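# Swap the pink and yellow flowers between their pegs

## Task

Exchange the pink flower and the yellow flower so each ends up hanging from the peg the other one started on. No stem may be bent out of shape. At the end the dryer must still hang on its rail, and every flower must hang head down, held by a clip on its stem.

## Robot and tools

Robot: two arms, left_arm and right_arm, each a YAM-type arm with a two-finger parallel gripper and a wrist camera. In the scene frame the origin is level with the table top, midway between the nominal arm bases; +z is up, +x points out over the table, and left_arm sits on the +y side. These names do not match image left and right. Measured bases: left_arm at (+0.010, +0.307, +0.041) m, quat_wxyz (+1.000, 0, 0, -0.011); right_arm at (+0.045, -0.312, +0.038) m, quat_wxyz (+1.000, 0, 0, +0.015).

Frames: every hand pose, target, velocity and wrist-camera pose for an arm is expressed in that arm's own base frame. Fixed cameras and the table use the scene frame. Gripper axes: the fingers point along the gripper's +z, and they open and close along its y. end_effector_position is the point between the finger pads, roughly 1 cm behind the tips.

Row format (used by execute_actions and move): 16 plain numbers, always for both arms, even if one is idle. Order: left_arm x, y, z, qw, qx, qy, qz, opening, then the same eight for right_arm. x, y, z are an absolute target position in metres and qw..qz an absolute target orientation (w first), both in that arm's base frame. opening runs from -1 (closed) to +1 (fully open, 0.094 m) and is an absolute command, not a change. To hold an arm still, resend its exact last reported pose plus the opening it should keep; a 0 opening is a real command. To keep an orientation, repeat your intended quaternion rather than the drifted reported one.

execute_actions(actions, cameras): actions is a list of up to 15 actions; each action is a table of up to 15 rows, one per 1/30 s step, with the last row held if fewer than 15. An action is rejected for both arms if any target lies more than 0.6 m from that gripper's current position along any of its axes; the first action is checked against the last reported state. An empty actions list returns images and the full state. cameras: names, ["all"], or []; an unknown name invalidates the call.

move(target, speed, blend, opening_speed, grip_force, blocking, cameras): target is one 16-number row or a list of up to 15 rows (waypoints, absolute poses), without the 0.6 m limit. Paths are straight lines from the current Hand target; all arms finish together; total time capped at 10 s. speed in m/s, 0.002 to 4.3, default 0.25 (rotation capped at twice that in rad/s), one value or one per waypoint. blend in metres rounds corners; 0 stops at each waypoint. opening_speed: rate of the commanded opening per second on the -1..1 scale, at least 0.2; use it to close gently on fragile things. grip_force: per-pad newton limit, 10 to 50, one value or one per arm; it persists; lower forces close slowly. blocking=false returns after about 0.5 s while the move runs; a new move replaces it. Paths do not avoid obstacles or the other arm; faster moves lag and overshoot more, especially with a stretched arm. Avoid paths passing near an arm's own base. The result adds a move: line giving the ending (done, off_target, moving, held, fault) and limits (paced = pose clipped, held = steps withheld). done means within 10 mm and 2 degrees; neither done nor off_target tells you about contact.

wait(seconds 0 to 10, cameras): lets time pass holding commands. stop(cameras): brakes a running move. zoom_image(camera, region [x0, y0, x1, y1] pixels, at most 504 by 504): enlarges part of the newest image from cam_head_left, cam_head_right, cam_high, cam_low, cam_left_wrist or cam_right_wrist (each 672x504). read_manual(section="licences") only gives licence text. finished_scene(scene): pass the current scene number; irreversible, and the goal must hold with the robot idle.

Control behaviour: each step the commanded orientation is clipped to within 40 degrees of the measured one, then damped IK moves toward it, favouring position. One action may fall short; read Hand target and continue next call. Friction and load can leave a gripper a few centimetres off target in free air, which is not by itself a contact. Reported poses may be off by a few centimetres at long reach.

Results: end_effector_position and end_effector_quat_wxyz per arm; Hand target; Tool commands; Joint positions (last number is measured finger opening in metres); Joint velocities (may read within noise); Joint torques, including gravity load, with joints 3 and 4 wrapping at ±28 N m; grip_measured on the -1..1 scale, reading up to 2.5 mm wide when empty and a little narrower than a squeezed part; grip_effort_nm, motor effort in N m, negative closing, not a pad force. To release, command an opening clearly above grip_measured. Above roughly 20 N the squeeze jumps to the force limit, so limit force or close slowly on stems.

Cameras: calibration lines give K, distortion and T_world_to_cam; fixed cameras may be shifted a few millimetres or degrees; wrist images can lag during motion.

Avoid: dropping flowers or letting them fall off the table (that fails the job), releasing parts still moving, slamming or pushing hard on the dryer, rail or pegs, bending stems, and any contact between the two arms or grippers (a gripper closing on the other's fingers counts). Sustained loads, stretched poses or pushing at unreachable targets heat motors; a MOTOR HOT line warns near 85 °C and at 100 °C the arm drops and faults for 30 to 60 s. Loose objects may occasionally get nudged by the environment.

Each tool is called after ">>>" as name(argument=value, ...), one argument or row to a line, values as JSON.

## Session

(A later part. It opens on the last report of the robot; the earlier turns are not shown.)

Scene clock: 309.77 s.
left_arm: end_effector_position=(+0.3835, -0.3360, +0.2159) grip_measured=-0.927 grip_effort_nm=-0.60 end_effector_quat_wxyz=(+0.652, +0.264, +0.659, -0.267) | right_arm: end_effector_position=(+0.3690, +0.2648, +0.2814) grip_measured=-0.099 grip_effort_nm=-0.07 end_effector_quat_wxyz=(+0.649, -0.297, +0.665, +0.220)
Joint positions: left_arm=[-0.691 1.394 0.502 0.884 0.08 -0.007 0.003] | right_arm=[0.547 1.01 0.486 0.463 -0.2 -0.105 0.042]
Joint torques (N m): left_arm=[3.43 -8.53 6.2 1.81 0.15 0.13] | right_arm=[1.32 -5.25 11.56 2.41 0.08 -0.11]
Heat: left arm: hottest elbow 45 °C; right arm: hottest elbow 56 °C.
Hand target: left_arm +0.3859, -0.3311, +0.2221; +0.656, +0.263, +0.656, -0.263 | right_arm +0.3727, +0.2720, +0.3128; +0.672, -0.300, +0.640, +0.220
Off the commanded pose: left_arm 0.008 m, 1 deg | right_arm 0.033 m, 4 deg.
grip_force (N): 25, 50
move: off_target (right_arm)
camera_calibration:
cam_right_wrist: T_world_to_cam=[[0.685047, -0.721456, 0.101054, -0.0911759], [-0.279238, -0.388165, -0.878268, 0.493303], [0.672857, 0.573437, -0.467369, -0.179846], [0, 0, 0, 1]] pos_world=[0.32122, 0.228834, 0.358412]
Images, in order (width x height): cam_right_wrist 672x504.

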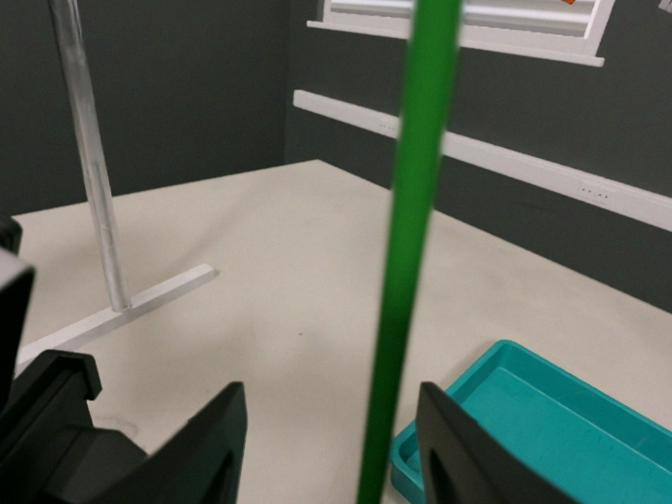

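>>> move(
  target=[0.386, -0.331, 0.222, 0.6563, 0.2632, 0.6563, -0.2632, -1, 0.363, 0.254, 0.311, 0.6657, -0.2833, 0.6484, 0.2385, -0.1],
  speed=0.1,
  cameras=["cam_right_wrist"],
)

Scene clock: 324.17 s.
left_arm: end_effector_position=(+0.3835, -0.3360, +0.2159) grip_measured=-0.927 grip_effort_nm=-0.60 end_effector_quat_wxyz=(+0.652, +0.264, +0.659, -0.267) | right_arm: end_effector_position=(+0.3606, +0.2574, +0.3067) grip_measured=-0.099 grip_effort_nm=-0.08 end_effector_quat_wxyz=(+0.665, -0.291, +0.646, +0.235)
Joint positions: left_arm=[-0.691 1.394 0.502 0.884 0.08 -0.007 0.003] | right_arm=[0.53 0.947 0.486 0.456 -0.234 -0.084 0.042]
Joint torques (N m): left_arm=[3.43 -8.59 6.22 1.81 0.15 0.13] | right_arm=[-0.32 -4.13 8.94 1.68 -0.1 0.19]
Heat: left arm: hottest elbow 45 °C; right arm: hottest elbow 56 °C.
Hand target: left_arm +0.3859, -0.3311, +0.2221; +0.656, +0.263, +0.656, -0.263 | right_arm +0.3630, +0.2541, +0.3110; +0.666, -0.283, +0.648, +0.238
Off the commanded pose: left_arm 0.008 m, 1 deg | right_arm 0.006 m, 1 deg.
grip_force (N): 25, 50
move: done
camera_calibration:
cam_right_wrist: T_world_to_cam=[[0.693091, -0.714943, 0.0920969, -0.0952752], [-0.243281, -0.352261, -0.90373, 0.495859], [0.678557, 0.603961, -0.41808, -0.183115], [0, 0, 0, 1]] pos_world=[0.310921, 0.217149, 0.38034]
Images, in order (width x height): cam_right_wrist 672x504.

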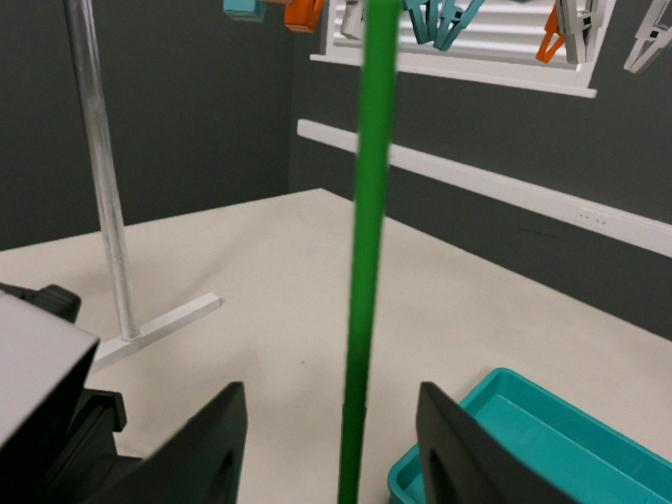

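>>> move(
  target=[0.386, -0.331, 0.222, 0.6563, 0.2632, 0.6563, -0.2632, -1, 0.366, 0.2515, 0.292, 0.6657, -0.2833, 0.6484, 0.2385, -0.1],
  speed=0.08,
  cameras=["cam_right_wrist"],
)

Scene clock: 329.23 s.
left_arm: end_effector_position=(+0.3835, -0.3360, +0.2159) grip_measured=-0.927 grip_effort_nm=-0.60 end_effector_quat_wxyz=(+0.652, +0.264, +0.659, -0.267) | right_arm: end_effector_position=(+0.3637, +0.2552, +0.2961) grip_measured=-0.099 grip_effort_nm=-0.07 end_effector_quat_wxyz=(+0.666, -0.291, +0.645, +0.236)
Joint positions: left_arm=[-0.691 1.394 0.502 0.884 0.08 -0.007 0.003] | right_arm=[0.517 0.975 0.468 0.505 -0.247 -0.084 0.042]
Joint torques (N m): left_arm=[3.43 -8.53 6.22 1.8 0.15 0.13] | right_arm=[-0.38 -2.96 7.69 2.76 -0.11 0.2]
Heat: left arm: hottest elbow 45 °C; right arm: hottest elbow 56 °C.
Hand target: left_arm +0.3859, -0.3311, +0.2221; +0.656, +0.263, +0.656, -0.263 | right_arm +0.3660, +0.2515, +0.2920; +0.665, -0.283, +0.648, +0.238
Off the commanded pose: left_arm 0.008 m, 1 deg | right_arm 0.006 m, 1 deg.
grip_force (N): 25, 50
move: done
camera_calibration:
cam_right_wrist: T_world_to_cam=[[0.69317, -0.714834, 0.0923456, -0.0981535], [-0.241362, -0.350928, -0.904762, 0.485603], [0.679161, 0.604865, -0.415787, -0.189465], [0, 0, 0, 1]] pos_world=[0.313921, 0.214849, 0.369642]
Images, in order (width x height): cam_right_wrist 672x504.

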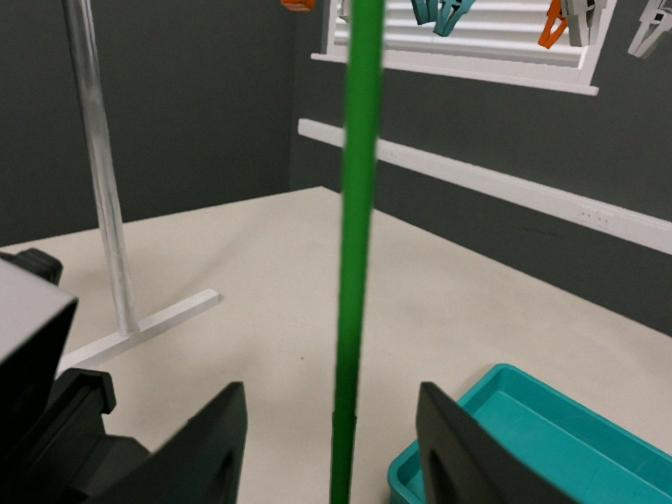

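>>> move(
  target=[0.386, -0.331, 0.222, 0.6563, 0.2632, 0.6563, -0.2632, -1, 0.367, 0.250, 0.274, 0.6657, -0.2833, 0.6484, 0.2385, -0.1],
  speed=0.08,
  cameras=["cam_right_wrist"],
)

Scene clock: 332.17 s.
left_arm: end_effector_position=(+0.3835, -0.3360, +0.2159) grip_measured=-0.927 grip_effort_nm=-0.60 end_effector_quat_wxyz=(+0.652, +0.264, +0.659, -0.267) | right_arm: end_effector_position=(+0.3650, +0.2539, +0.2787) grip_measured=-0.099 grip_effort_nm=-0.08 end_effector_quat_wxyz=(+0.667, -0.291, +0.645, +0.236)
Joint positions: left_arm=[-0.691 1.394 0.502 0.884 0.08 -0.007 0.003] | right_arm=[0.51 1.017 0.437 0.58 -0.254 -0.084 0.042]
Joint torques (N m): left_arm=[3.37 -8.59 6.23 1.8 0.15 0.14] | right_arm=[-0.15 -3.25 7.32 2.73 -0.1 0.2]
Heat: left arm: hottest elbow 45 °C; right arm: hottest elbow 55 °C.
Hand target: left_arm +0.3859, -0.3311, +0.2221; +0.656, +0.263, +0.656, -0.263 | right_arm +0.3669, +0.2500, +0.2740; +0.665, -0.283, +0.648, +0.238
Off the commanded pose: left_arm 0.008 m, 1 deg | right_arm 0.006 m, 1 deg.
grip_force (N): 25, 50
move: done
camera_calibration:
cam_right_wrist: T_world_to_cam=[[0.693012, -0.714937, 0.0927332, -0.098435], [-0.240142, -0.350211, -0.905364, 0.469244], [0.679754, 0.605159, -0.414387, -0.197452], [0, 0, 0, 1]] pos_world=[0.315121, 0.213449, 0.352144]
Images, in order (width x height): cam_right_wrist 672x504.

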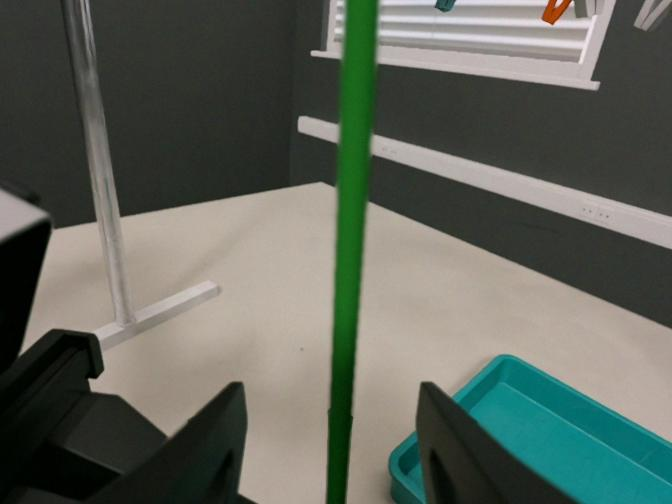

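>>> move(
  target=[0.386, -0.331, 0.222, 0.6563, 0.2632, 0.6563, -0.2632, -1, 0.367, 0.250, 0.274, 0.6657, -0.2833, 0.6484, 0.2385, -1],
  speed=0.08,
  opening_speed=1.0,
  grip_force=[25, 25],
  cameras=["cam_right_wrist"],
)

Scene clock: 338.40 s.
left_arm: end_effector_position=(+0.3835, -0.3360, +0.2159) grip_measured=-0.927 grip_effort_nm=-0.60 end_effector_quat_wxyz=(+0.652, +0.265, +0.659, -0.267) | right_arm: end_effector_position=(+0.3650, +0.2538, +0.2788) grip_measured=-0.911 grip_effort_nm=-0.52 end_effector_quat_wxyz=(+0.666, -0.291, +0.645, +0.236)
Joint positions: left_arm=[-0.691 1.394 0.502 0.884 0.08 -0.007 0.003] | right_arm=[0.51 1.017 0.437 0.58 -0.255 -0.083 0.004]
Joint torques (N m): left_arm=[3.43 -8.47 6.2 1.81 0.14 0.13] | right_arm=[-0.32 -3.08 7.34 2.76 -0.08 0.17]
Heat: left arm: hottest elbow 44 °C; right arm: hottest elbow 54 °C.
Hand target: left_arm +0.3859, -0.3311, +0.2221; +0.656, +0.263, +0.656, -0.263 | right_arm +0.3669, +0.2500, +0.2740; +0.665, -0.283, +0.648, +0.238
Off the commanded pose: left_arm 0.008 m, 1 deg | right_arm 0.006 m, 1 deg.
grip_force (N): 25, 25
move: done
camera_calibration:
cam_right_wrist: T_world_to_cam=[[0.693326, -0.714767, 0.0916911, -0.0982838], [-0.240409, -0.349372, -0.905617, 0.469293], [0.679339, 0.605845, -0.414065, -0.197479], [0, 0, 0, 1]] pos_world=[0.315121, 0.21335, 0.352243]
Images, in order (width x height): cam_right_wrist 672x504.

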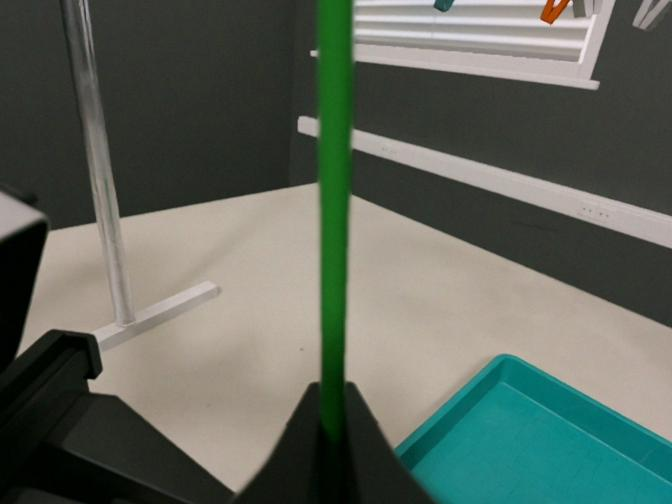

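>>> move(
  target=[
    [0.386, -0.331, 0.222, 0.6563, 0.2632, 0.6563, -0.2632, -0.3, 0.367, 0.250, 0.274, 0.6657, -0.2833, 0.6484, 0.2385, -1],
    [0.350, -0.2964, 0.222, 0.6563, 0.2632, 0.6563, -0.2632, -0.3, 0.367, 0.250, 0.274, 0.6657, -0.2833, 0.6484, 0.2385, -1],
    [0.299, -0.248, 0.225, 0.6563, 0.2632, 0.6563, -0.2632, -0.3, 0.367, 0.250, 0.274, 0.6657, -0.2833, 0.6484, 0.2385, -1],
  ],
  speed=[0.08, 0.08, 0.25],
  blend=[0, 0.01, 0],
  opening_speed=0.8,
  cameras=["cam_right_wrist", "cam_low"],
)

Scene clock: 347.20 s.
left_arm: end_effector_position=(+0.2970, -0.2518, +0.2223) grip_measured=-0.302 grip_effort_nm=0.06 end_effector_quat_wxyz=(+0.653, +0.264, +0.657, -0.268) | right_arm: end_effector_position=(+0.3650, +0.2538, +0.2788) grip_measured=-0.912 grip_effort_nm=-0.57 end_effector_quat_wxyz=(+0.666, -0.291, +0.645, +0.236)
Joint positions: left_arm=[-0.646 0.953 0.221 0.729 0.126 -0.007 0.033] | right_arm=[0.51 1.017 0.437 0.58 -0.255 -0.083 0.004]
Joint torques (N m): left_arm=[3.43 -3.19 7.17 1.85 0.15 0.13] | right_arm=[-0.26 -2.9 7.31 2.7 -0.09 0.17]
Heat: left arm: hottest elbow 44 °C; right arm: hottest elbow 53 °C.
Hand target: left_arm +0.2990, -0.2480, +0.2250; +0.656, +0.263, +0.656, -0.263 | right_arm +0.3669, +0.2500, +0.2740; +0.665, -0.283, +0.648, +0.238
Off the commanded pose: left_arm 0.005 m, 1 deg | right_arm 0.006 m, 1 deg.
grip_force (N): 25, 25
move: done
camera_calibration:
cam_right_wrist: T_world_to_cam=[[0.693326, -0.714767, 0.0916911, -0.0982838], [-0.240409, -0.349372, -0.905617, 0.469293], [0.679339, 0.605845, -0.414065, -0.197479], [0, 0, 0, 1]] pos_world=[0.315121, 0.21335, 0.352243]
Images, in order (width x height): cam_low 672x504, cam_right_wrist 672x504.

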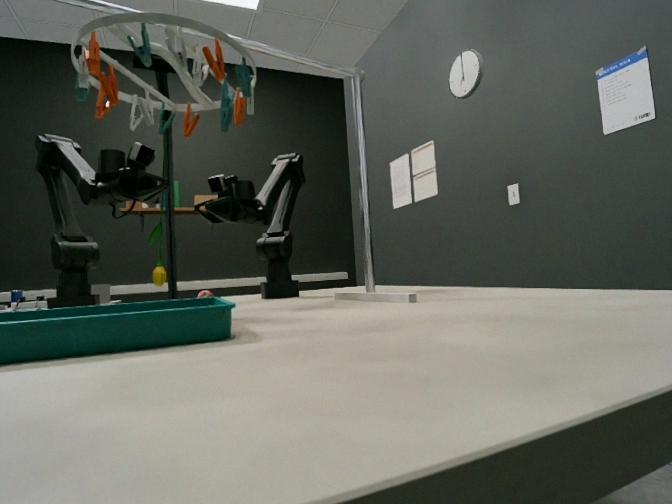

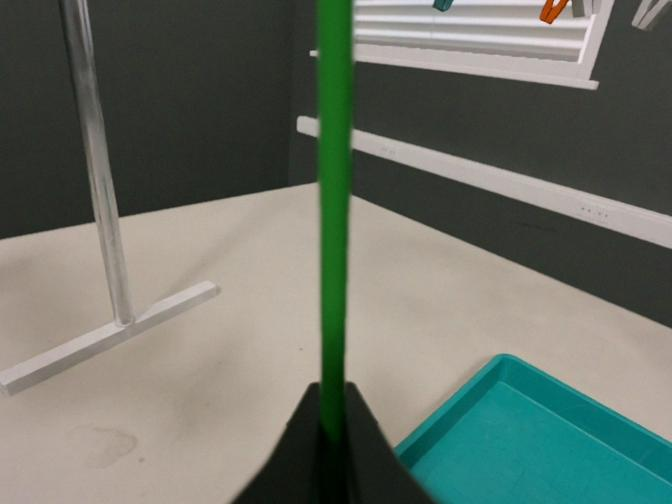

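>>> move(
  target=[
    [0.3346, -0.1997, 0.25, 0.6563, 0.2632, 0.6563, -0.2632, -0.1, 0.367, 0.250, 0.274, 0.6657, -0.2833, 0.6484, 0.2385, -1],
    [0.3919, -0.0784, 0.33, 0.7015, 0.2844, 0.5383, -0.3707, 0.2, 0.367, 0.250, 0.274, 0.6657, -0.2833, 0.6484, 0.2385, -1],
    [0.447, -0.119, 0.42, 0.7015, 0.2844, 0.5383, -0.3707, 0.2, 0.367, 0.250, 0.274, 0.6657, -0.2833, 0.6484, 0.2385, -1],
  ],
  speed=0.3,
  blend=0.03,
  cameras=["cam_left_wrist", "cam_high", "cam_head_left"],
)

Scene clock: 357.87 s.
left_arm: end_effector_position=(+0.4389, -0.1143, +0.3941) grip_measured=+0.198 grip_effort_nm=0.06 end_effector_quat_wxyz=(+0.690, +0.270, +0.556, -0.378) | right_arm: end_effector_position=(+0.3650, +0.2538, +0.2788) grip_measured=-0.912 grip_effort_nm=-0.57 end_effector_quat_wxyz=(+0.666, -0.291, +0.645, +0.236)
Joint positions: left_arm=[0.07 1.18 0.675 0.943 0.979 -0.42 0.056] | right_arm=[0.51 1.017 0.437 0.58 -0.255 -0.083 0.004]
Joint torques (N m): left_arm=[1.73 -5.77 11.66 1.13 -0.29 0.19] | right_arm=[-0.32 -2.96 7.38 2.74 -0.08 0.19]
Heat: left arm: hottest elbow 46 °C; right arm: hottest elbow 52 °C.
Hand target: left_arm +0.4454, -0.1186, +0.4196; +0.702, +0.284, +0.538, -0.371 | right_arm +0.3669, +0.2500, +0.2740; +0.665, -0.283, +0.648, +0.238
Off the commanded pose: left_arm 0.028 m, 3 deg | right_arm 0.006 m, 1 deg.
grip_force (N): 25, 25
move: off_target (left_arm); blend cut to 0 m at target 2; target 2's new opening was sent with left_arm's hand 0.021 m and 3 deg from that target
camera_calibration:
cam_left_wrist: T_world_to_cam=[[-0.816987, -0.575564, 0.0354629, 0.278813], [-0.140451, 0.138965, -0.980287, 0.501628], [0.55929, -0.805863, -0.194371, -0.16861], [0, 0, 0, 1]] pos_world=[0.392543, -0.0451099, 0.449079]
Images, in order (width x height): cam_head_left 672x504, cam_high 672x504, cam_left_wrist 672x504.

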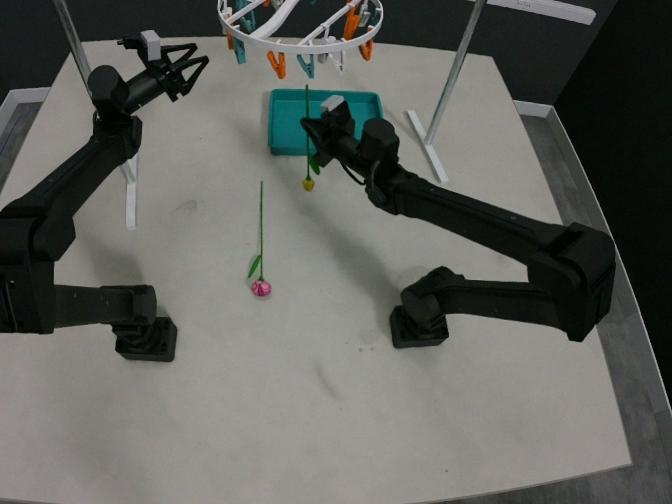

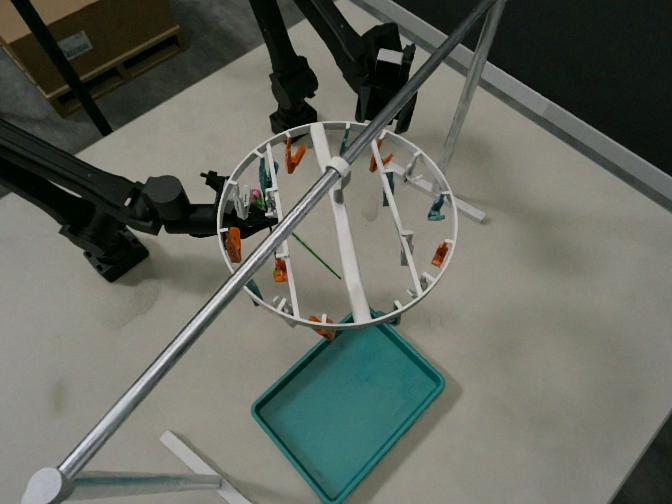

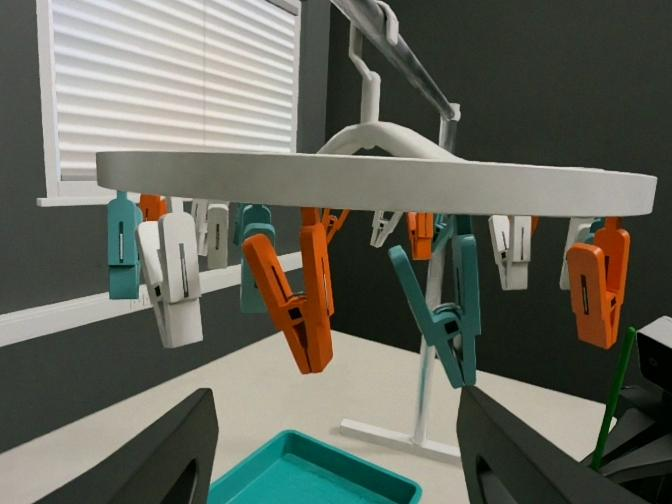

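>>> move(
  target=[0.420, -0.124, 0.415, 0.6701, 0.3260, 0.5142, -0.4248, 0.0, 0.367, 0.250, 0.274, 0.6657, -0.2833, 0.6484, 0.2385, -1],
  speed=0.15,
  grip_force=[50, 25],
  cameras=["cam_left_wrist", "cam_low"],
)

Scene clock: 473.27 s.
left_arm: end_effector_position=(+0.4121, -0.1289, +0.3996) grip_measured=+0.002 grip_effort_nm=-0.12 end_effector_quat_wxyz=(+0.659, +0.320, +0.525, -0.432) | right_arm: end_effector_position=(+0.3650, +0.2538, +0.2788) grip_measured=-0.912 grip_effort_nm=-0.57 end_effector_quat_wxyz=(+0.666, -0.291, +0.645, +0.236)
Joint positions: left_arm=[0.07 1.205 0.675 1.134 1.127 -0.59 0.047] | right_arm=[0.51 1.017 0.437 0.58 -0.255 -0.083 0.004]
Joint torques (N m): left_arm=[3.43 -5.07 10.17 1.98 -0.15 -0.07] | right_arm=[-0.21 -3.08 7.35 2.78 -0.09 0.18]
Heat: left arm: hottest elbow 63 °C; right arm: hottest elbow 47 °C.
Hand target: left_arm +0.4193, -0.1239, +0.4147; +0.670, +0.326, +0.515, -0.424 | right_arm +0.3669, +0.2500, +0.2740; +0.665, -0.283, +0.648, +0.238
Off the commanded pose: left_arm 0.018 m, 2 deg | right_arm 0.006 m, 1 deg.
grip_force (N): 50, 25
move: off_target (left_arm)
camera_calibration:
cam_left_wrist: T_world_to_cam=[[-0.903034, -0.429093, 0.0202179, 0.308691], [-0.098375, 0.160759, -0.982079, 0.491521], [0.418153, -0.88884, -0.187383, -0.119651], [0, 0, 0, 1]] pos_world=[0.377144, -0.05291, 0.454051]
Images, in order (width x height): cam_low 672x504, cam_left_wrist 672x504.

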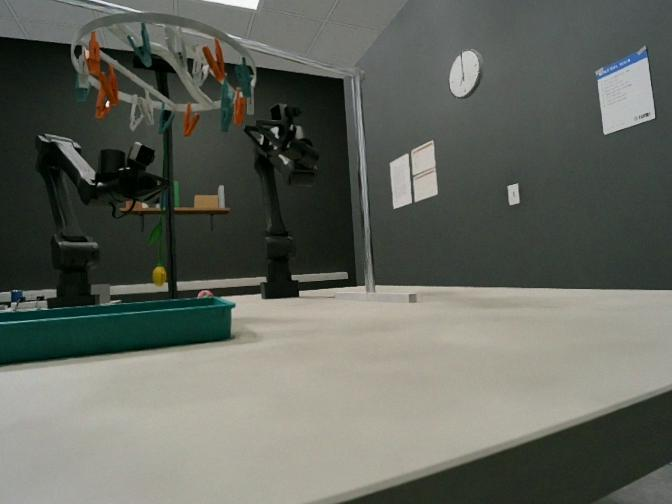

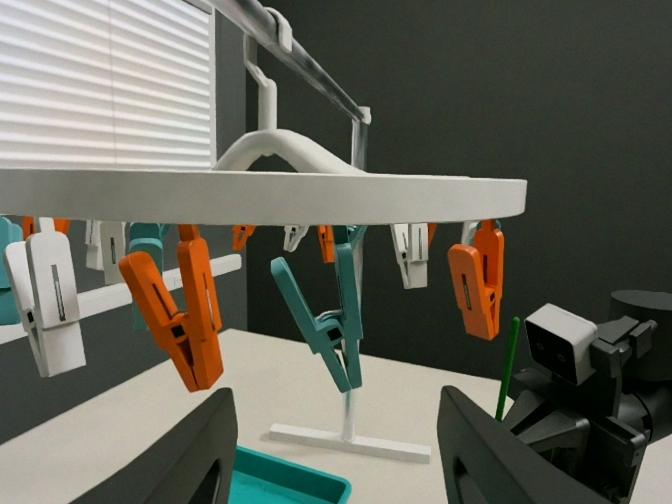

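>>> move(
  target=[
    [0.429, -0.146, 0.420, 0.6701, 0.3260, 0.5142, -0.4248, 0.0, 0.367, 0.260, 0.245, 0.6888, -0.1601, 0.6888, 0.1601, -1],
    [0.436, -0.167, 0.426, 0.6701, 0.3260, 0.5142, -0.4248, 0.0, 0.385, 0.315, 0.231, 0.7035, -0.0720, 0.7035, 0.0720, -1],
    [0.436, -0.167, 0.426, 0.6701, 0.3260, 0.5142, -0.4248, 0.0, 0.407, 0.380, 0.231, 0.7060, -0.0389, 0.7060, 0.0389, -1],
  ],
  speed=0.18,
  blend=[0.02, 0.02, 0],
  cameras=["cam_left_wrist", "cam_right_wrist", "cam_low", "cam_high"],
)

Scene clock: 505.17 s.
left_arm: end_effector_position=(+0.4261, -0.1615, +0.4043) grip_measured=+0.002 grip_effort_nm=-0.12 end_effector_quat_wxyz=(+0.660, +0.314, +0.529, -0.430) | right_arm: end_effector_position=(+0.3997, +0.3649, +0.2160) grip_measured=-0.912 grip_effort_nm=-0.57 end_effector_quat_wxyz=(+0.698, -0.052, +0.714, +0.024)
Joint positions: left_arm=[-0.027 1.206 0.711 0.987 1.032 -0.473 0.047] | right_arm=[0.992 1.563 0.716 0.807 0.884 -0.007 0.004]
Joint torques (N m): left_arm=[1.73 -5.36 11.66 1.03 -0.32 0.17] | right_arm=[0.91 -11.05 9.84 2.06 0.13 0.12]
Heat: left arm: hottest elbow 61 °C; right arm: hottest elbow 46 °C.
Hand target: left_arm +0.4345, -0.1665, +0.4256; +0.670, +0.326, +0.514, -0.425 | right_arm +0.4061, +0.3792, +0.2310; +0.706, -0.039, +0.706, +0.039
Off the commanded pose: left_arm 0.024 m, 2 deg | right_arm 0.022 m, 3 deg.
grip_force (N): 50, 25
move: off_target (left_arm, right_arm)
camera_calibration:
cam_left_wrist: T_world_to_cam=[[-0.897591, -0.439958, 0.0277133, 0.300146], [-0.107403, 0.157283, -0.981696, 0.505817], [0.427546, -0.884138, -0.188428, -0.156453], [0, 0, 0, 1]] pos_world=[0.390625, -0.0858312, 0.45876]
cam_right_wrist: T_world_to_cam=[[0.114112, -0.992355, 0.047021, 0.305238], [-0.430914, -0.0920864, -0.897682, 0.440042], [0.895149, 0.0821744, -0.438127, -0.204263], [0, 0, 0, 1]] pos_world=[0.337635, 0.360211, 0.291172]
Images, in order (width x height): cam_high 672x504, cam_low 672x504, cam_left_wrist 672x504, cam_right_wrist 672x504.

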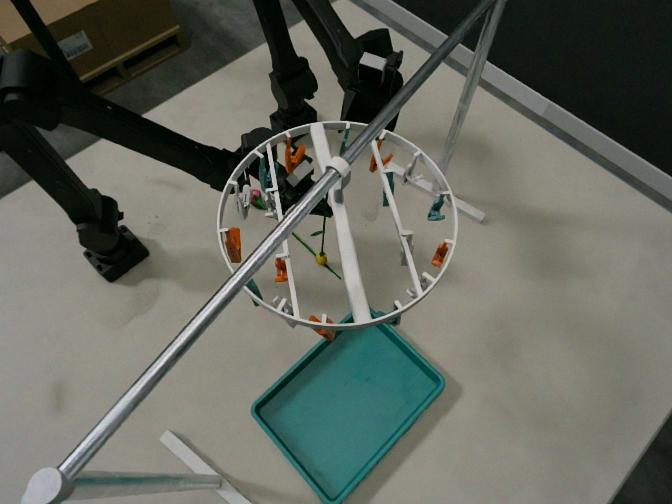

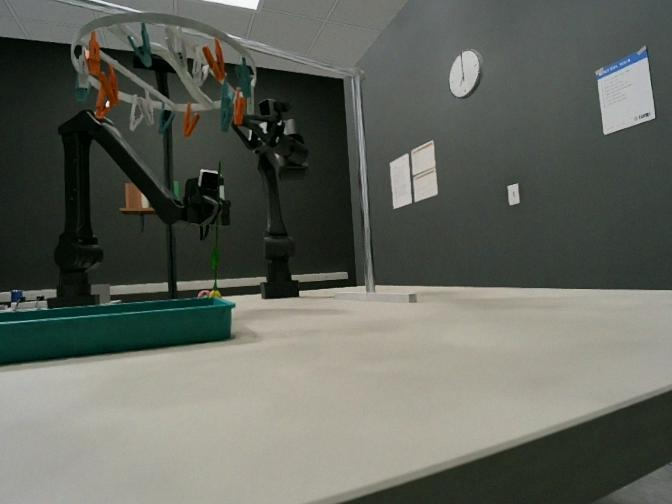

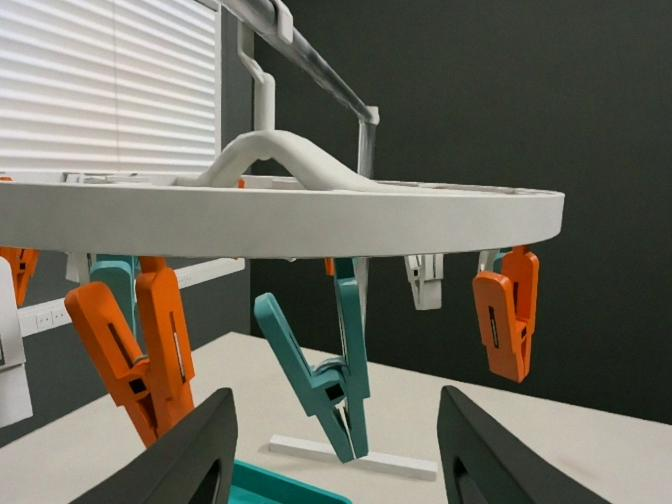

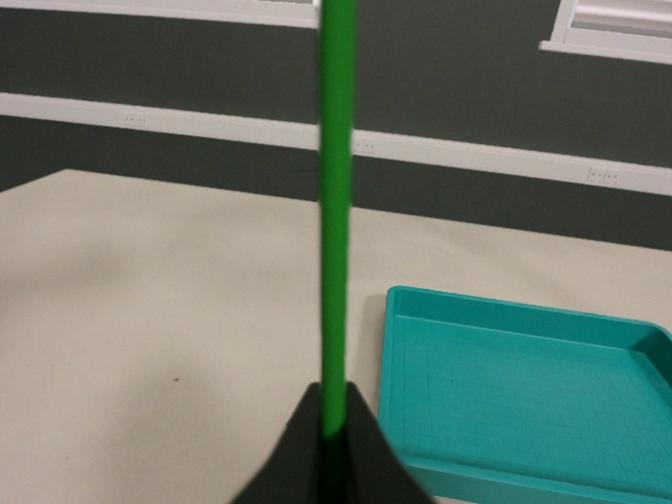

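>>> move(
  target=[0.447, -0.193, 0.435, 0.6701, 0.3260, 0.5142, -0.4248, 0.0, 0.407, 0.380, 0.256, 0.7060, -0.0389, 0.7060, 0.0389, -1],
  speed=0.1,
  cameras=["cam_left_wrist", "cam_low"],
)

Scene clock: 512.00 s.
left_arm: end_effector_position=(+0.4374, -0.1872, +0.4121) grip_measured=+0.002 grip_effort_nm=-0.12 end_effector_quat_wxyz=(+0.659, +0.315, +0.530, -0.430) | right_arm: end_effector_position=(+0.4014, +0.3674, +0.2332) grip_measured=-0.912 grip_effort_nm=-0.57 end_effector_quat_wxyz=(+0.697, -0.053, +0.715, +0.023)
Joint positions: left_arm=[-0.096 1.221 0.758 0.904 0.973 -0.413 0.047] | right_arm=[0.992 1.527 0.74 0.742 0.885 -0.007 0.004]
Joint torques (N m): left_arm=[1.79 -5.83 11.9 1.1 -0.29 0.16] | right_arm=[0.85 -12.81 10.21 1.48 0.12 0.1]
Heat: left arm: hottest elbow 61 °C; right arm: hottest elbow 47 °C.
Hand target: left_arm +0.4454, -0.1925, +0.4345; +0.670, +0.326, +0.514, -0.425 | right_arm +0.4062, +0.3790, +0.2562; +0.706, -0.039, +0.706, +0.039
Off the commanded pose: left_arm 0.026 m, 3 deg | right_arm 0.027 m, 3 deg.
grip_force (N): 50, 25
move: off_target (left_arm, right_arm)
camera_calibration:
cam_left_wrist: T_world_to_cam=[[-0.898208, -0.438664, 0.028236, 0.299001], [-0.108637, 0.159285, -0.981237, 0.519447], [0.425936, -0.884422, -0.190726, -0.180851], [0, 0, 0, 1]] pos_world=[0.402027, -0.111528, 0.466765]
Images, in order (width x height): cam_low 672x504, cam_left_wrist 672x504.

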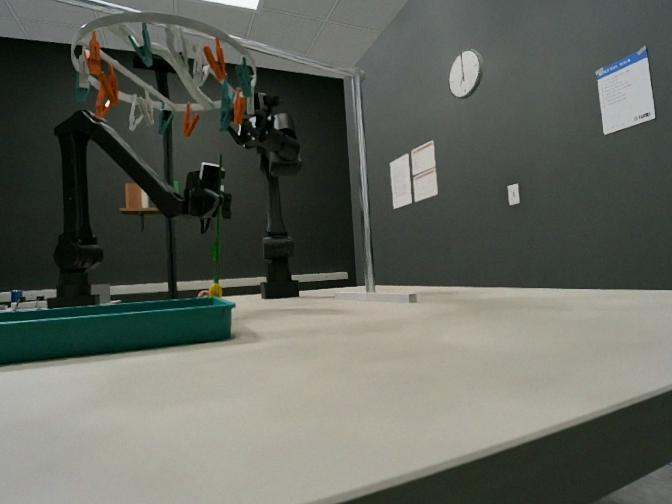

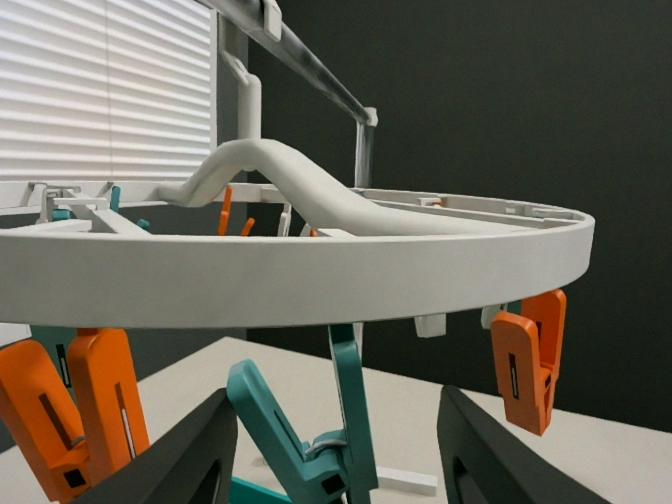

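>>> move(
  target=[
    [0.4454, -0.1925, 0.4345, 0.6701, 0.3260, 0.5142, -0.4248, 0.15, 0.4062, 0.379, 0.2562, 0.7060, -0.0389, 0.7060, 0.0389, -1],
    [0.4454, -0.1925, 0.4345, 0.6701, 0.3260, 0.5142, -0.4248, -0.8, 0.4062, 0.379, 0.2562, 0.7060, -0.0389, 0.7060, 0.0389, -1],
  ],
  speed=0.1,
  opening_speed=0.6,
  cameras=["cam_left_wrist", "cam_low", "cam_right_wrist"],
)

Scene clock: 523.90 s.
left_arm: end_effector_position=(+0.4374, -0.1872, +0.4121) grip_measured=-0.603 grip_effort_nm=-0.98 end_effector_quat_wxyz=(+0.660, +0.316, +0.529, -0.430) | right_arm: end_effector_position=(+0.4014, +0.3674, +0.2332) grip_measured=-0.912 grip_effort_nm=-0.57 end_effector_quat_wxyz=(+0.697, -0.053, +0.715, +0.023)
Joint positions: left_arm=[-0.096 1.221 0.758 0.904 0.973 -0.412 0.019] | right_arm=[0.992 1.527 0.74 0.742 0.885 -0.007 0.004]
Joint torques (N m): left_arm=[1.85 -6.07 11.63 1.14 -0.26 0.15] | right_arm=[0.97 -12.86 10 1.47 0.13 0.11]
Heat: left arm: hottest elbow 64 °C; right arm: hottest elbow 49 °C.
Hand target: left_arm +0.4440, -0.1920, +0.4341; +0.670, +0.326, +0.514, -0.425 | right_arm +0.4054, +0.3781, +0.2564; +0.706, -0.039, +0.706, +0.039
Off the commanded pose: left_arm 0.024 m, 2 deg | right_arm 0.026 m, 3 deg.
grip_force (N): 50, 25
move: off_target (left_arm, right_arm); target 2's new opening was sent with left_arm's hand 0.024 m and 3 deg from that target
camera_calibration:
cam_left_wrist: T_world_to_cam=[[-0.898059, -0.439058, 0.0267954, 0.29948], [-0.10747, 0.159936, -0.98126, 0.519049], [0.426544, -0.884109, -0.190817, -0.180976], [0, 0, 0, 1]] pos_world=[0.401927, -0.111528, 0.466764]
cam_right_wrist: T_world_to_cam=[[0.113792, -0.992237, 0.050179, 0.306077], [-0.43299, -0.0949878, -0.89638, 0.458007], [0.894187, 0.0802743, -0.440437, -0.196884], [0, 0, 0, 1]] pos_world=[0.339534, 0.363011, 0.308474]
Images, in order (width x height): cam_low 672x504, cam_left_wrist 672x504, cam_right_wrist 672x504.

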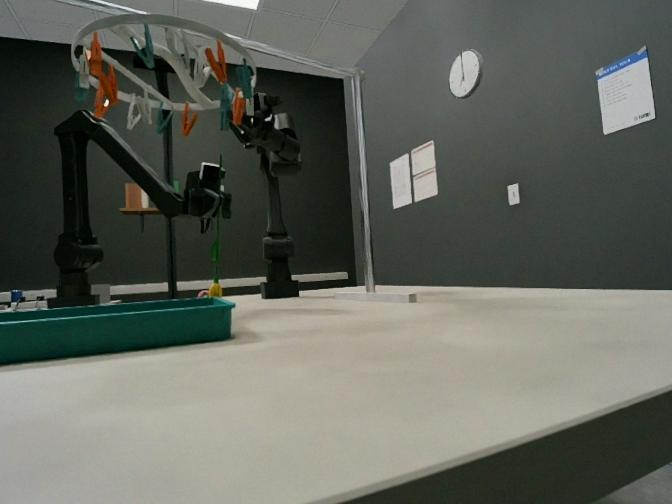

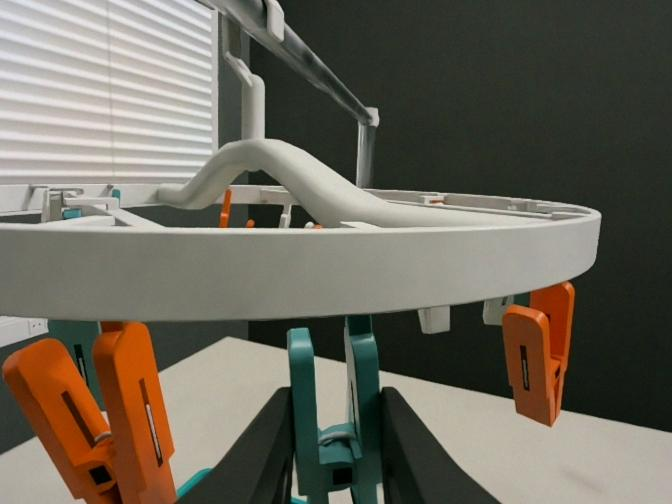

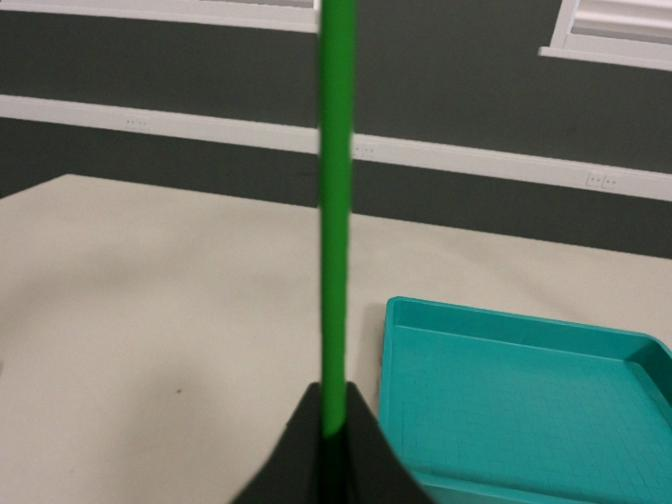

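>>> move(
  target=[
    [0.4440, -0.1920, 0.4341, 0.6701, 0.3260, 0.5142, -0.4248, 0.15, 0.4062, 0.379, 0.2562, 0.7060, -0.0389, 0.7060, 0.0389, -1],
    [0.4445, -0.1925, 0.4440, 0.6701, 0.3260, 0.5142, -0.4248, 0.15, 0.4062, 0.379, 0.2562, 0.7060, -0.0389, 0.7060, 0.0389, -1],
  ],
  speed=0.05,
  opening_speed=0.6,
  cameras=["cam_left_wrist"],
)

Scene clock: 532.60 s.
left_arm: end_effector_position=(+0.4404, -0.1875, +0.4128) grip_measured=+0.148 grip_effort_nm=0.06 end_effector_quat_wxyz=(+0.655, +0.312, +0.536, -0.432) | right_arm: end_effector_position=(+0.4014, +0.3674, +0.2332) grip_measured=-0.912 grip_effort_nm=-0.57 end_effector_quat_wxyz=(+0.697, -0.053, +0.715, +0.023)
Joint positions: left_arm=[-0.096 1.221 0.768 0.876 0.973 -0.412 0.054] | right_arm=[0.992 1.527 0.74 0.742 0.885 -0.007 0.004]
Joint torques (N m): left_arm=[1.9 -7.3 11.95 1.17 -0.25 0.15] | right_arm=[0.62 -12.81 10.04 1.54 0.14 0.1]
Heat: left arm: hottest elbow 66 °C; right arm: hottest elbow 50 °C.
Hand target: left_arm +0.4426, -0.1919, +0.4435; +0.670, +0.326, +0.514, -0.425 | right_arm +0.4054, +0.3781, +0.2564; +0.706, -0.039, +0.706, +0.039
Off the commanded pose: left_arm 0.032 m, 4 deg | right_arm 0.026 m, 3 deg.
grip_force (N): 50, 25
move: off_target (left_arm, right_arm)
camera_calibration:
cam_left_wrist: T_world_to_cam=[[-0.897448, -0.439113, 0.0420377, 0.295456], [-0.124923, 0.161599, -0.978918, 0.527219], [0.423062, -0.883779, -0.199882, -0.177045], [0, 0, 0, 1]] pos_world=[0.405919, -0.111928, 0.468296]
Images, in order (width x height): cam_left_wrist 672x504.

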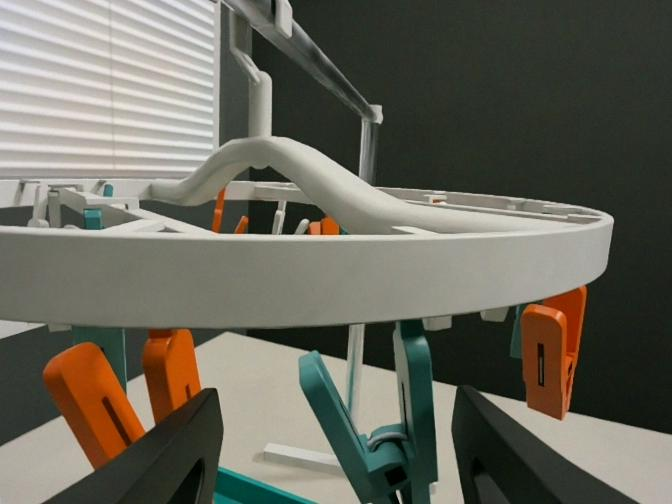

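>>> move(
  target=[0.4265, -0.1975, 0.440, 0.6701, 0.3260, 0.5142, -0.4248, 0.15, 0.4062, 0.379, 0.2562, 0.7060, -0.0389, 0.7060, 0.0389, -1],
  speed=0.05,
  cameras=["cam_left_wrist"],
)

Scene clock: 541.93 s.
left_arm: end_effector_position=(+0.4302, -0.1928, +0.4269) grip_measured=+0.148 grip_effort_nm=0.06 end_effector_quat_wxyz=(+0.664, +0.318, +0.525, -0.428) | right_arm: end_effector_position=(+0.4014, +0.3674, +0.2332) grip_measured=-0.912 grip_effort_nm=-0.57 end_effector_quat_wxyz=(+0.697, -0.053, +0.715, +0.023)
Joint positions: left_arm=[-0.114 1.185 0.768 0.861 0.956 -0.398 0.054] | right_arm=[0.992 1.527 0.74 0.742 0.885 -0.007 0.004]
Joint torques (N m): left_arm=[1.73 -7.53 9.17 1.06 -0.29 0.18] | right_arm=[1.03 -12.92 9.98 1.47 0.13 0.11]
Heat: left arm: hottest elbow 65 °C; right arm: hottest elbow 50 °C.
Hand target: left_arm +0.4262, -0.1973, +0.4400; +0.670, +0.326, +0.514, -0.425 | right_arm +0.4054, +0.3781, +0.2564; +0.706, -0.039, +0.706, +0.039
Off the commanded pose: left_arm 0.014 m, 2 deg | right_arm 0.026 m, 3 deg.
grip_force (N): 50, 25
move: off_target (left_arm, right_arm)
camera_calibration:
cam_left_wrist: T_world_to_cam=[[-0.897921, -0.439908, 0.0147798, 0.294951], [-0.0937247, 0.158283, -0.982936, 0.528198], [0.430061, -0.883984, -0.183356, -0.184819], [0, 0, 0, 1]] pos_world=[0.393832, -0.117231, 0.480938]
Images, in order (width x height): cam_left_wrist 672x504.

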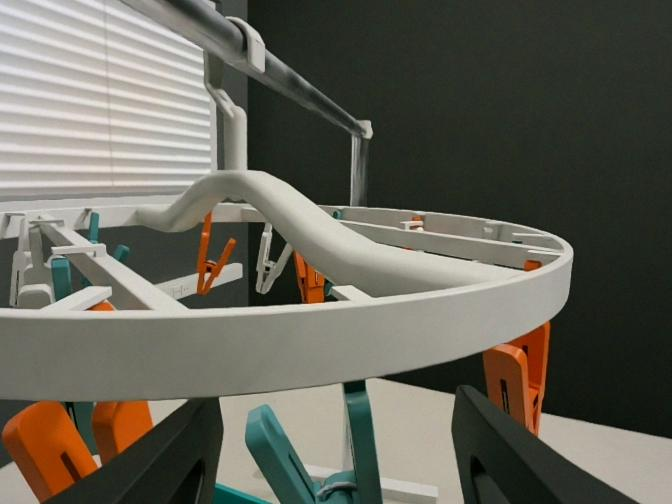

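>>> move(
  target=[0.4232, -0.1985, 0.4150, 0.6701, 0.3260, 0.5142, -0.4248, 0.15, 0.4062, 0.379, 0.2562, 0.7060, -0.0389, 0.7060, 0.0389, -1],
  speed=0.05,
  cameras=["cam_left_wrist"],
)

Scene clock: 547.83 s.
left_arm: end_effector_position=(+0.4237, -0.1934, +0.4156) grip_measured=+0.148 grip_effort_nm=0.06 end_effector_quat_wxyz=(+0.667, +0.320, +0.521, -0.426) | right_arm: end_effector_position=(+0.4014, +0.3674, +0.2332) grip_measured=-0.912 grip_effort_nm=-0.57 end_effector_quat_wxyz=(+0.697, -0.053, +0.715, +0.023)
Joint positions: left_arm=[-0.118 1.185 0.732 0.902 0.952 -0.392 0.054] | right_arm=[0.992 1.527 0.74 0.742 0.885 -0.007 0.004]
Joint torques (N m): left_arm=[1.61 -5.66 7.9 2.32 -0.29 0.17] | right_arm=[1.14 -12.92 10.02 1.5 0.14 0.11]
Heat: left arm: hottest elbow 64 °C; right arm: hottest elbow 51 °C.
Hand target: left_arm +0.4231, -0.1985, +0.4151; +0.670, +0.326, +0.514, -0.425 | right_arm +0.4054, +0.3781, +0.2564; +0.706, -0.039, +0.706, +0.039
Off the commanded pose: left_arm 0.005 m, 1 deg | right_arm 0.026 m, 3 deg.
grip_force (N): 50, 25
move: off_target (right_arm)
camera_calibration:
cam_left_wrist: T_world_to_cam=[[-0.897737, -0.440501, 0.00523397, 0.292915], [-0.0833917, 0.158261, -0.98387, 0.512657], [0.432567, -0.883692, -0.178811, -0.18754], [0, 0, 0, 1]] pos_world=[0.386836, -0.117832, 0.46932]
Images, in order (width x height): cam_left_wrist 672x504.

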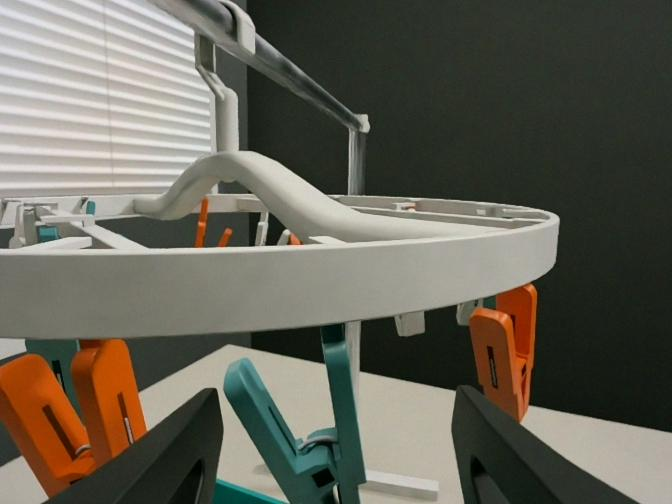

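>>> move(
  target=[0.4232, -0.1985, 0.4150, 0.6701, 0.3260, 0.5142, -0.4248, -0.8, 0.4062, 0.379, 0.2562, 0.7060, -0.0389, 0.7060, 0.0389, -1],
  speed=0.05,
  opening_speed=0.6,
  cameras=["cam_left_wrist", "cam_low", "cam_high"],
)

Scene clock: 553.60 s.
left_arm: end_effector_position=(+0.4238, -0.1934, +0.4157) grip_measured=-0.797 grip_effort_nm=-0.12 end_effector_quat_wxyz=(+0.667, +0.320, +0.521, -0.426) | right_arm: end_effector_position=(+0.4014, +0.3674, +0.2332) grip_measured=-0.912 grip_effort_nm=-0.57 end_effector_quat_wxyz=(+0.697, -0.053, +0.715, +0.023)
Joint positions: left_arm=[-0.118 1.185 0.732 0.902 0.952 -0.392 0.01] | right_arm=[0.992 1.527 0.74 0.742 0.885 -0.007 0.004]
Joint torques (N m): left_arm=[1.67 -5.6 7.9 2.33 -0.28 0.16] | right_arm=[1.03 -12.86 10.02 1.54 0.13 0.11]
Heat: left arm: hottest elbow 62 °C; right arm: hottest elbow 51 °C.
Hand target: left_arm +0.4231, -0.1985, +0.4151; +0.670, +0.326, +0.514, -0.425 | right_arm +0.4054, +0.3781, +0.2564; +0.706, -0.039, +0.706, +0.039
Off the commanded pose: left_arm 0.005 m, 1 deg | right_arm 0.026 m, 3 deg.
grip_force (N): 50, 25
move: off_target (right_arm)
camera_calibration:
cam_left_wrist: T_world_to_cam=[[-0.897554, -0.440876, 0.00502459, 0.292898], [-0.0832299, 0.15823, -0.983888, 0.512599], [0.432978, -0.883511, -0.178714, -0.187723], [0, 0, 0, 1]] pos_world=[0.386836, -0.117832, 0.46932]
Images, in order (width x height): cam_high 672x504, cam_low 672x504, cam_left_wrist 672x504.

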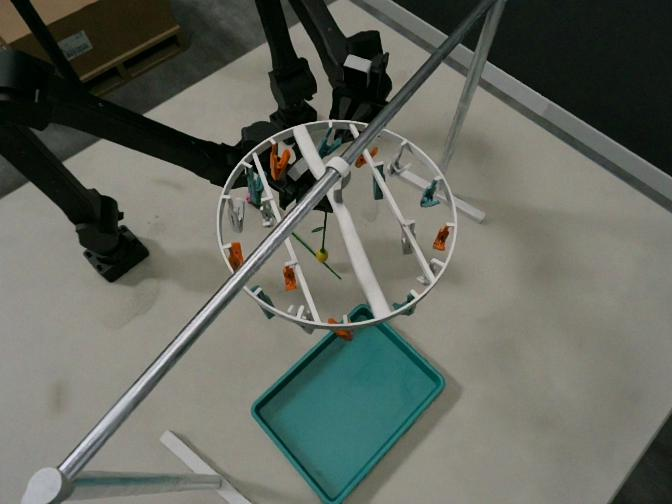

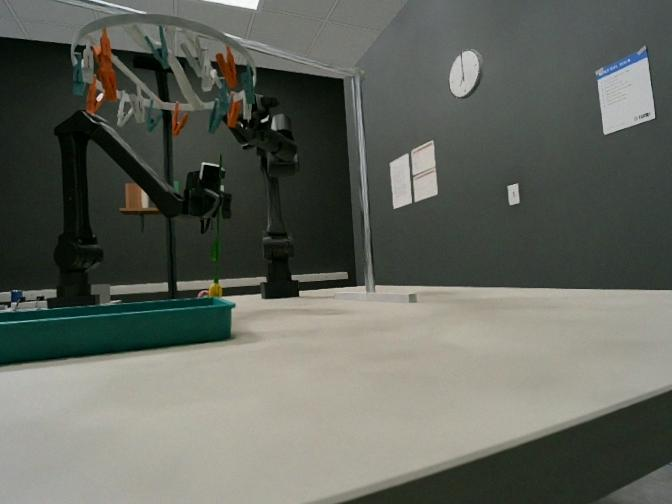

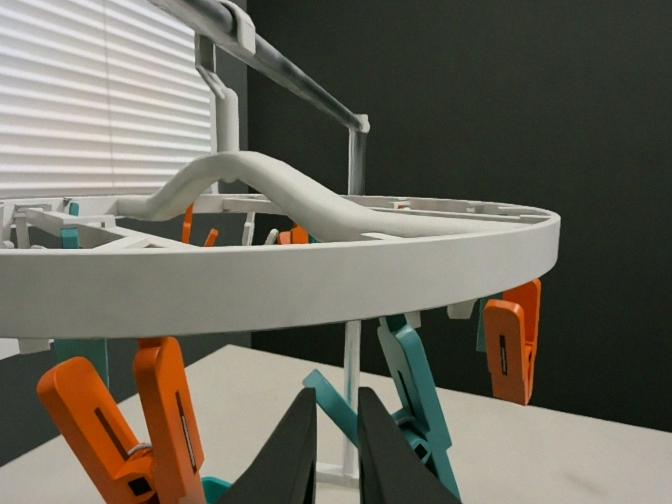

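>>> move(
  target=[0.4232, -0.1985, 0.4150, 0.6701, 0.3260, 0.5142, -0.4248, 0.15, 0.4062, 0.379, 0.2562, 0.7060, -0.0389, 0.7060, 0.0389, -1],
  speed=0.05,
  opening_speed=0.8,
  cameras=["cam_left_wrist"],
)

>>> zoom_image(
  camera="cam_left_wrist",
  region=[200, 280, 480, 490],
)

Scene clock: 558.00 s.
left_arm: end_effector_position=(+0.4238, -0.1934, +0.4157) grip_measured=+0.147 grip_effort_nm=0.06 end_effector_quat_wxyz=(+0.667, +0.320, +0.521, -0.426) | right_arm: end_effector_position=(+0.4014, +0.3674, +0.2332) grip_measured=-0.912 grip_effort_nm=-0.57 end_effector_quat_wxyz=(+0.697, -0.053, +0.715, +0.023)
Joint positions: left_arm=[-0.118 1.185 0.732 0.902 0.952 -0.392 0.054] | right_arm=[0.992 1.527 0.74 0.742 0.885 -0.007 0.004]
Joint torques (N m): left_arm=[1.67 -5.54 7.88 2.33 -0.28 0.16] | right_arm=[0.91 -12.86 10 1.46 0.13 0.11]
Heat: left arm: hottest elbow 60 °C; right arm: hottest elbow 51 °C.
Hand target: left_arm +0.4231, -0.1985, +0.4151; +0.670, +0.326, +0.514, -0.425 | right_arm +0.4054, +0.3781, +0.2564; +0.706, -0.039, +0.706, +0.039
Off the commanded pose: left_arm 0.005 m, 1 deg | right_arm 0.026 m, 3 deg.
grip_force (N): 50, 25
move: off_target (right_arm)
camera_calibration:
cam_left_wrist: T_world_to_cam=[[-0.897554, -0.440876, 0.00502459, 0.292898], [-0.0832299, 0.15823, -0.983888, 0.512599], [0.432978, -0.883511, -0.178714, -0.187723], [0, 0, 0, 1]] pos_world=[0.386836, -0.117832, 0.46932]
Images, in order (width x height): cam_left_wrist 672x504.

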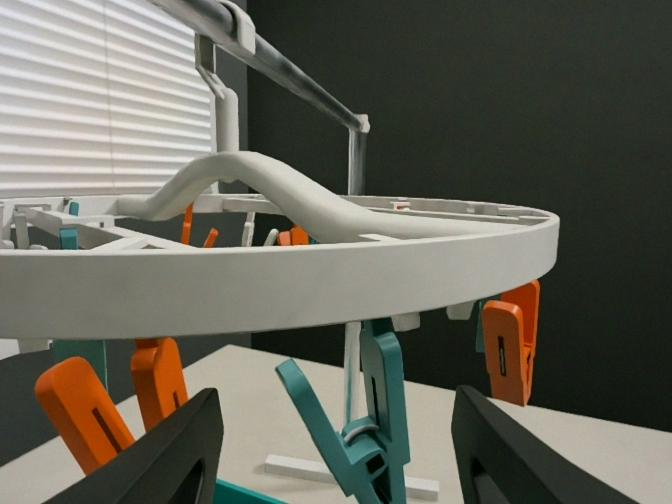

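Scaled by 1.800 from the camera's 672x504 image, which has a finer 960x720 frame.

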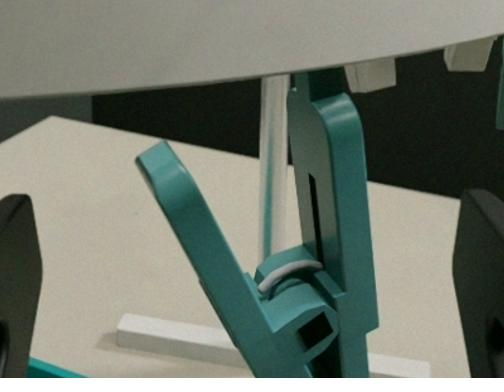

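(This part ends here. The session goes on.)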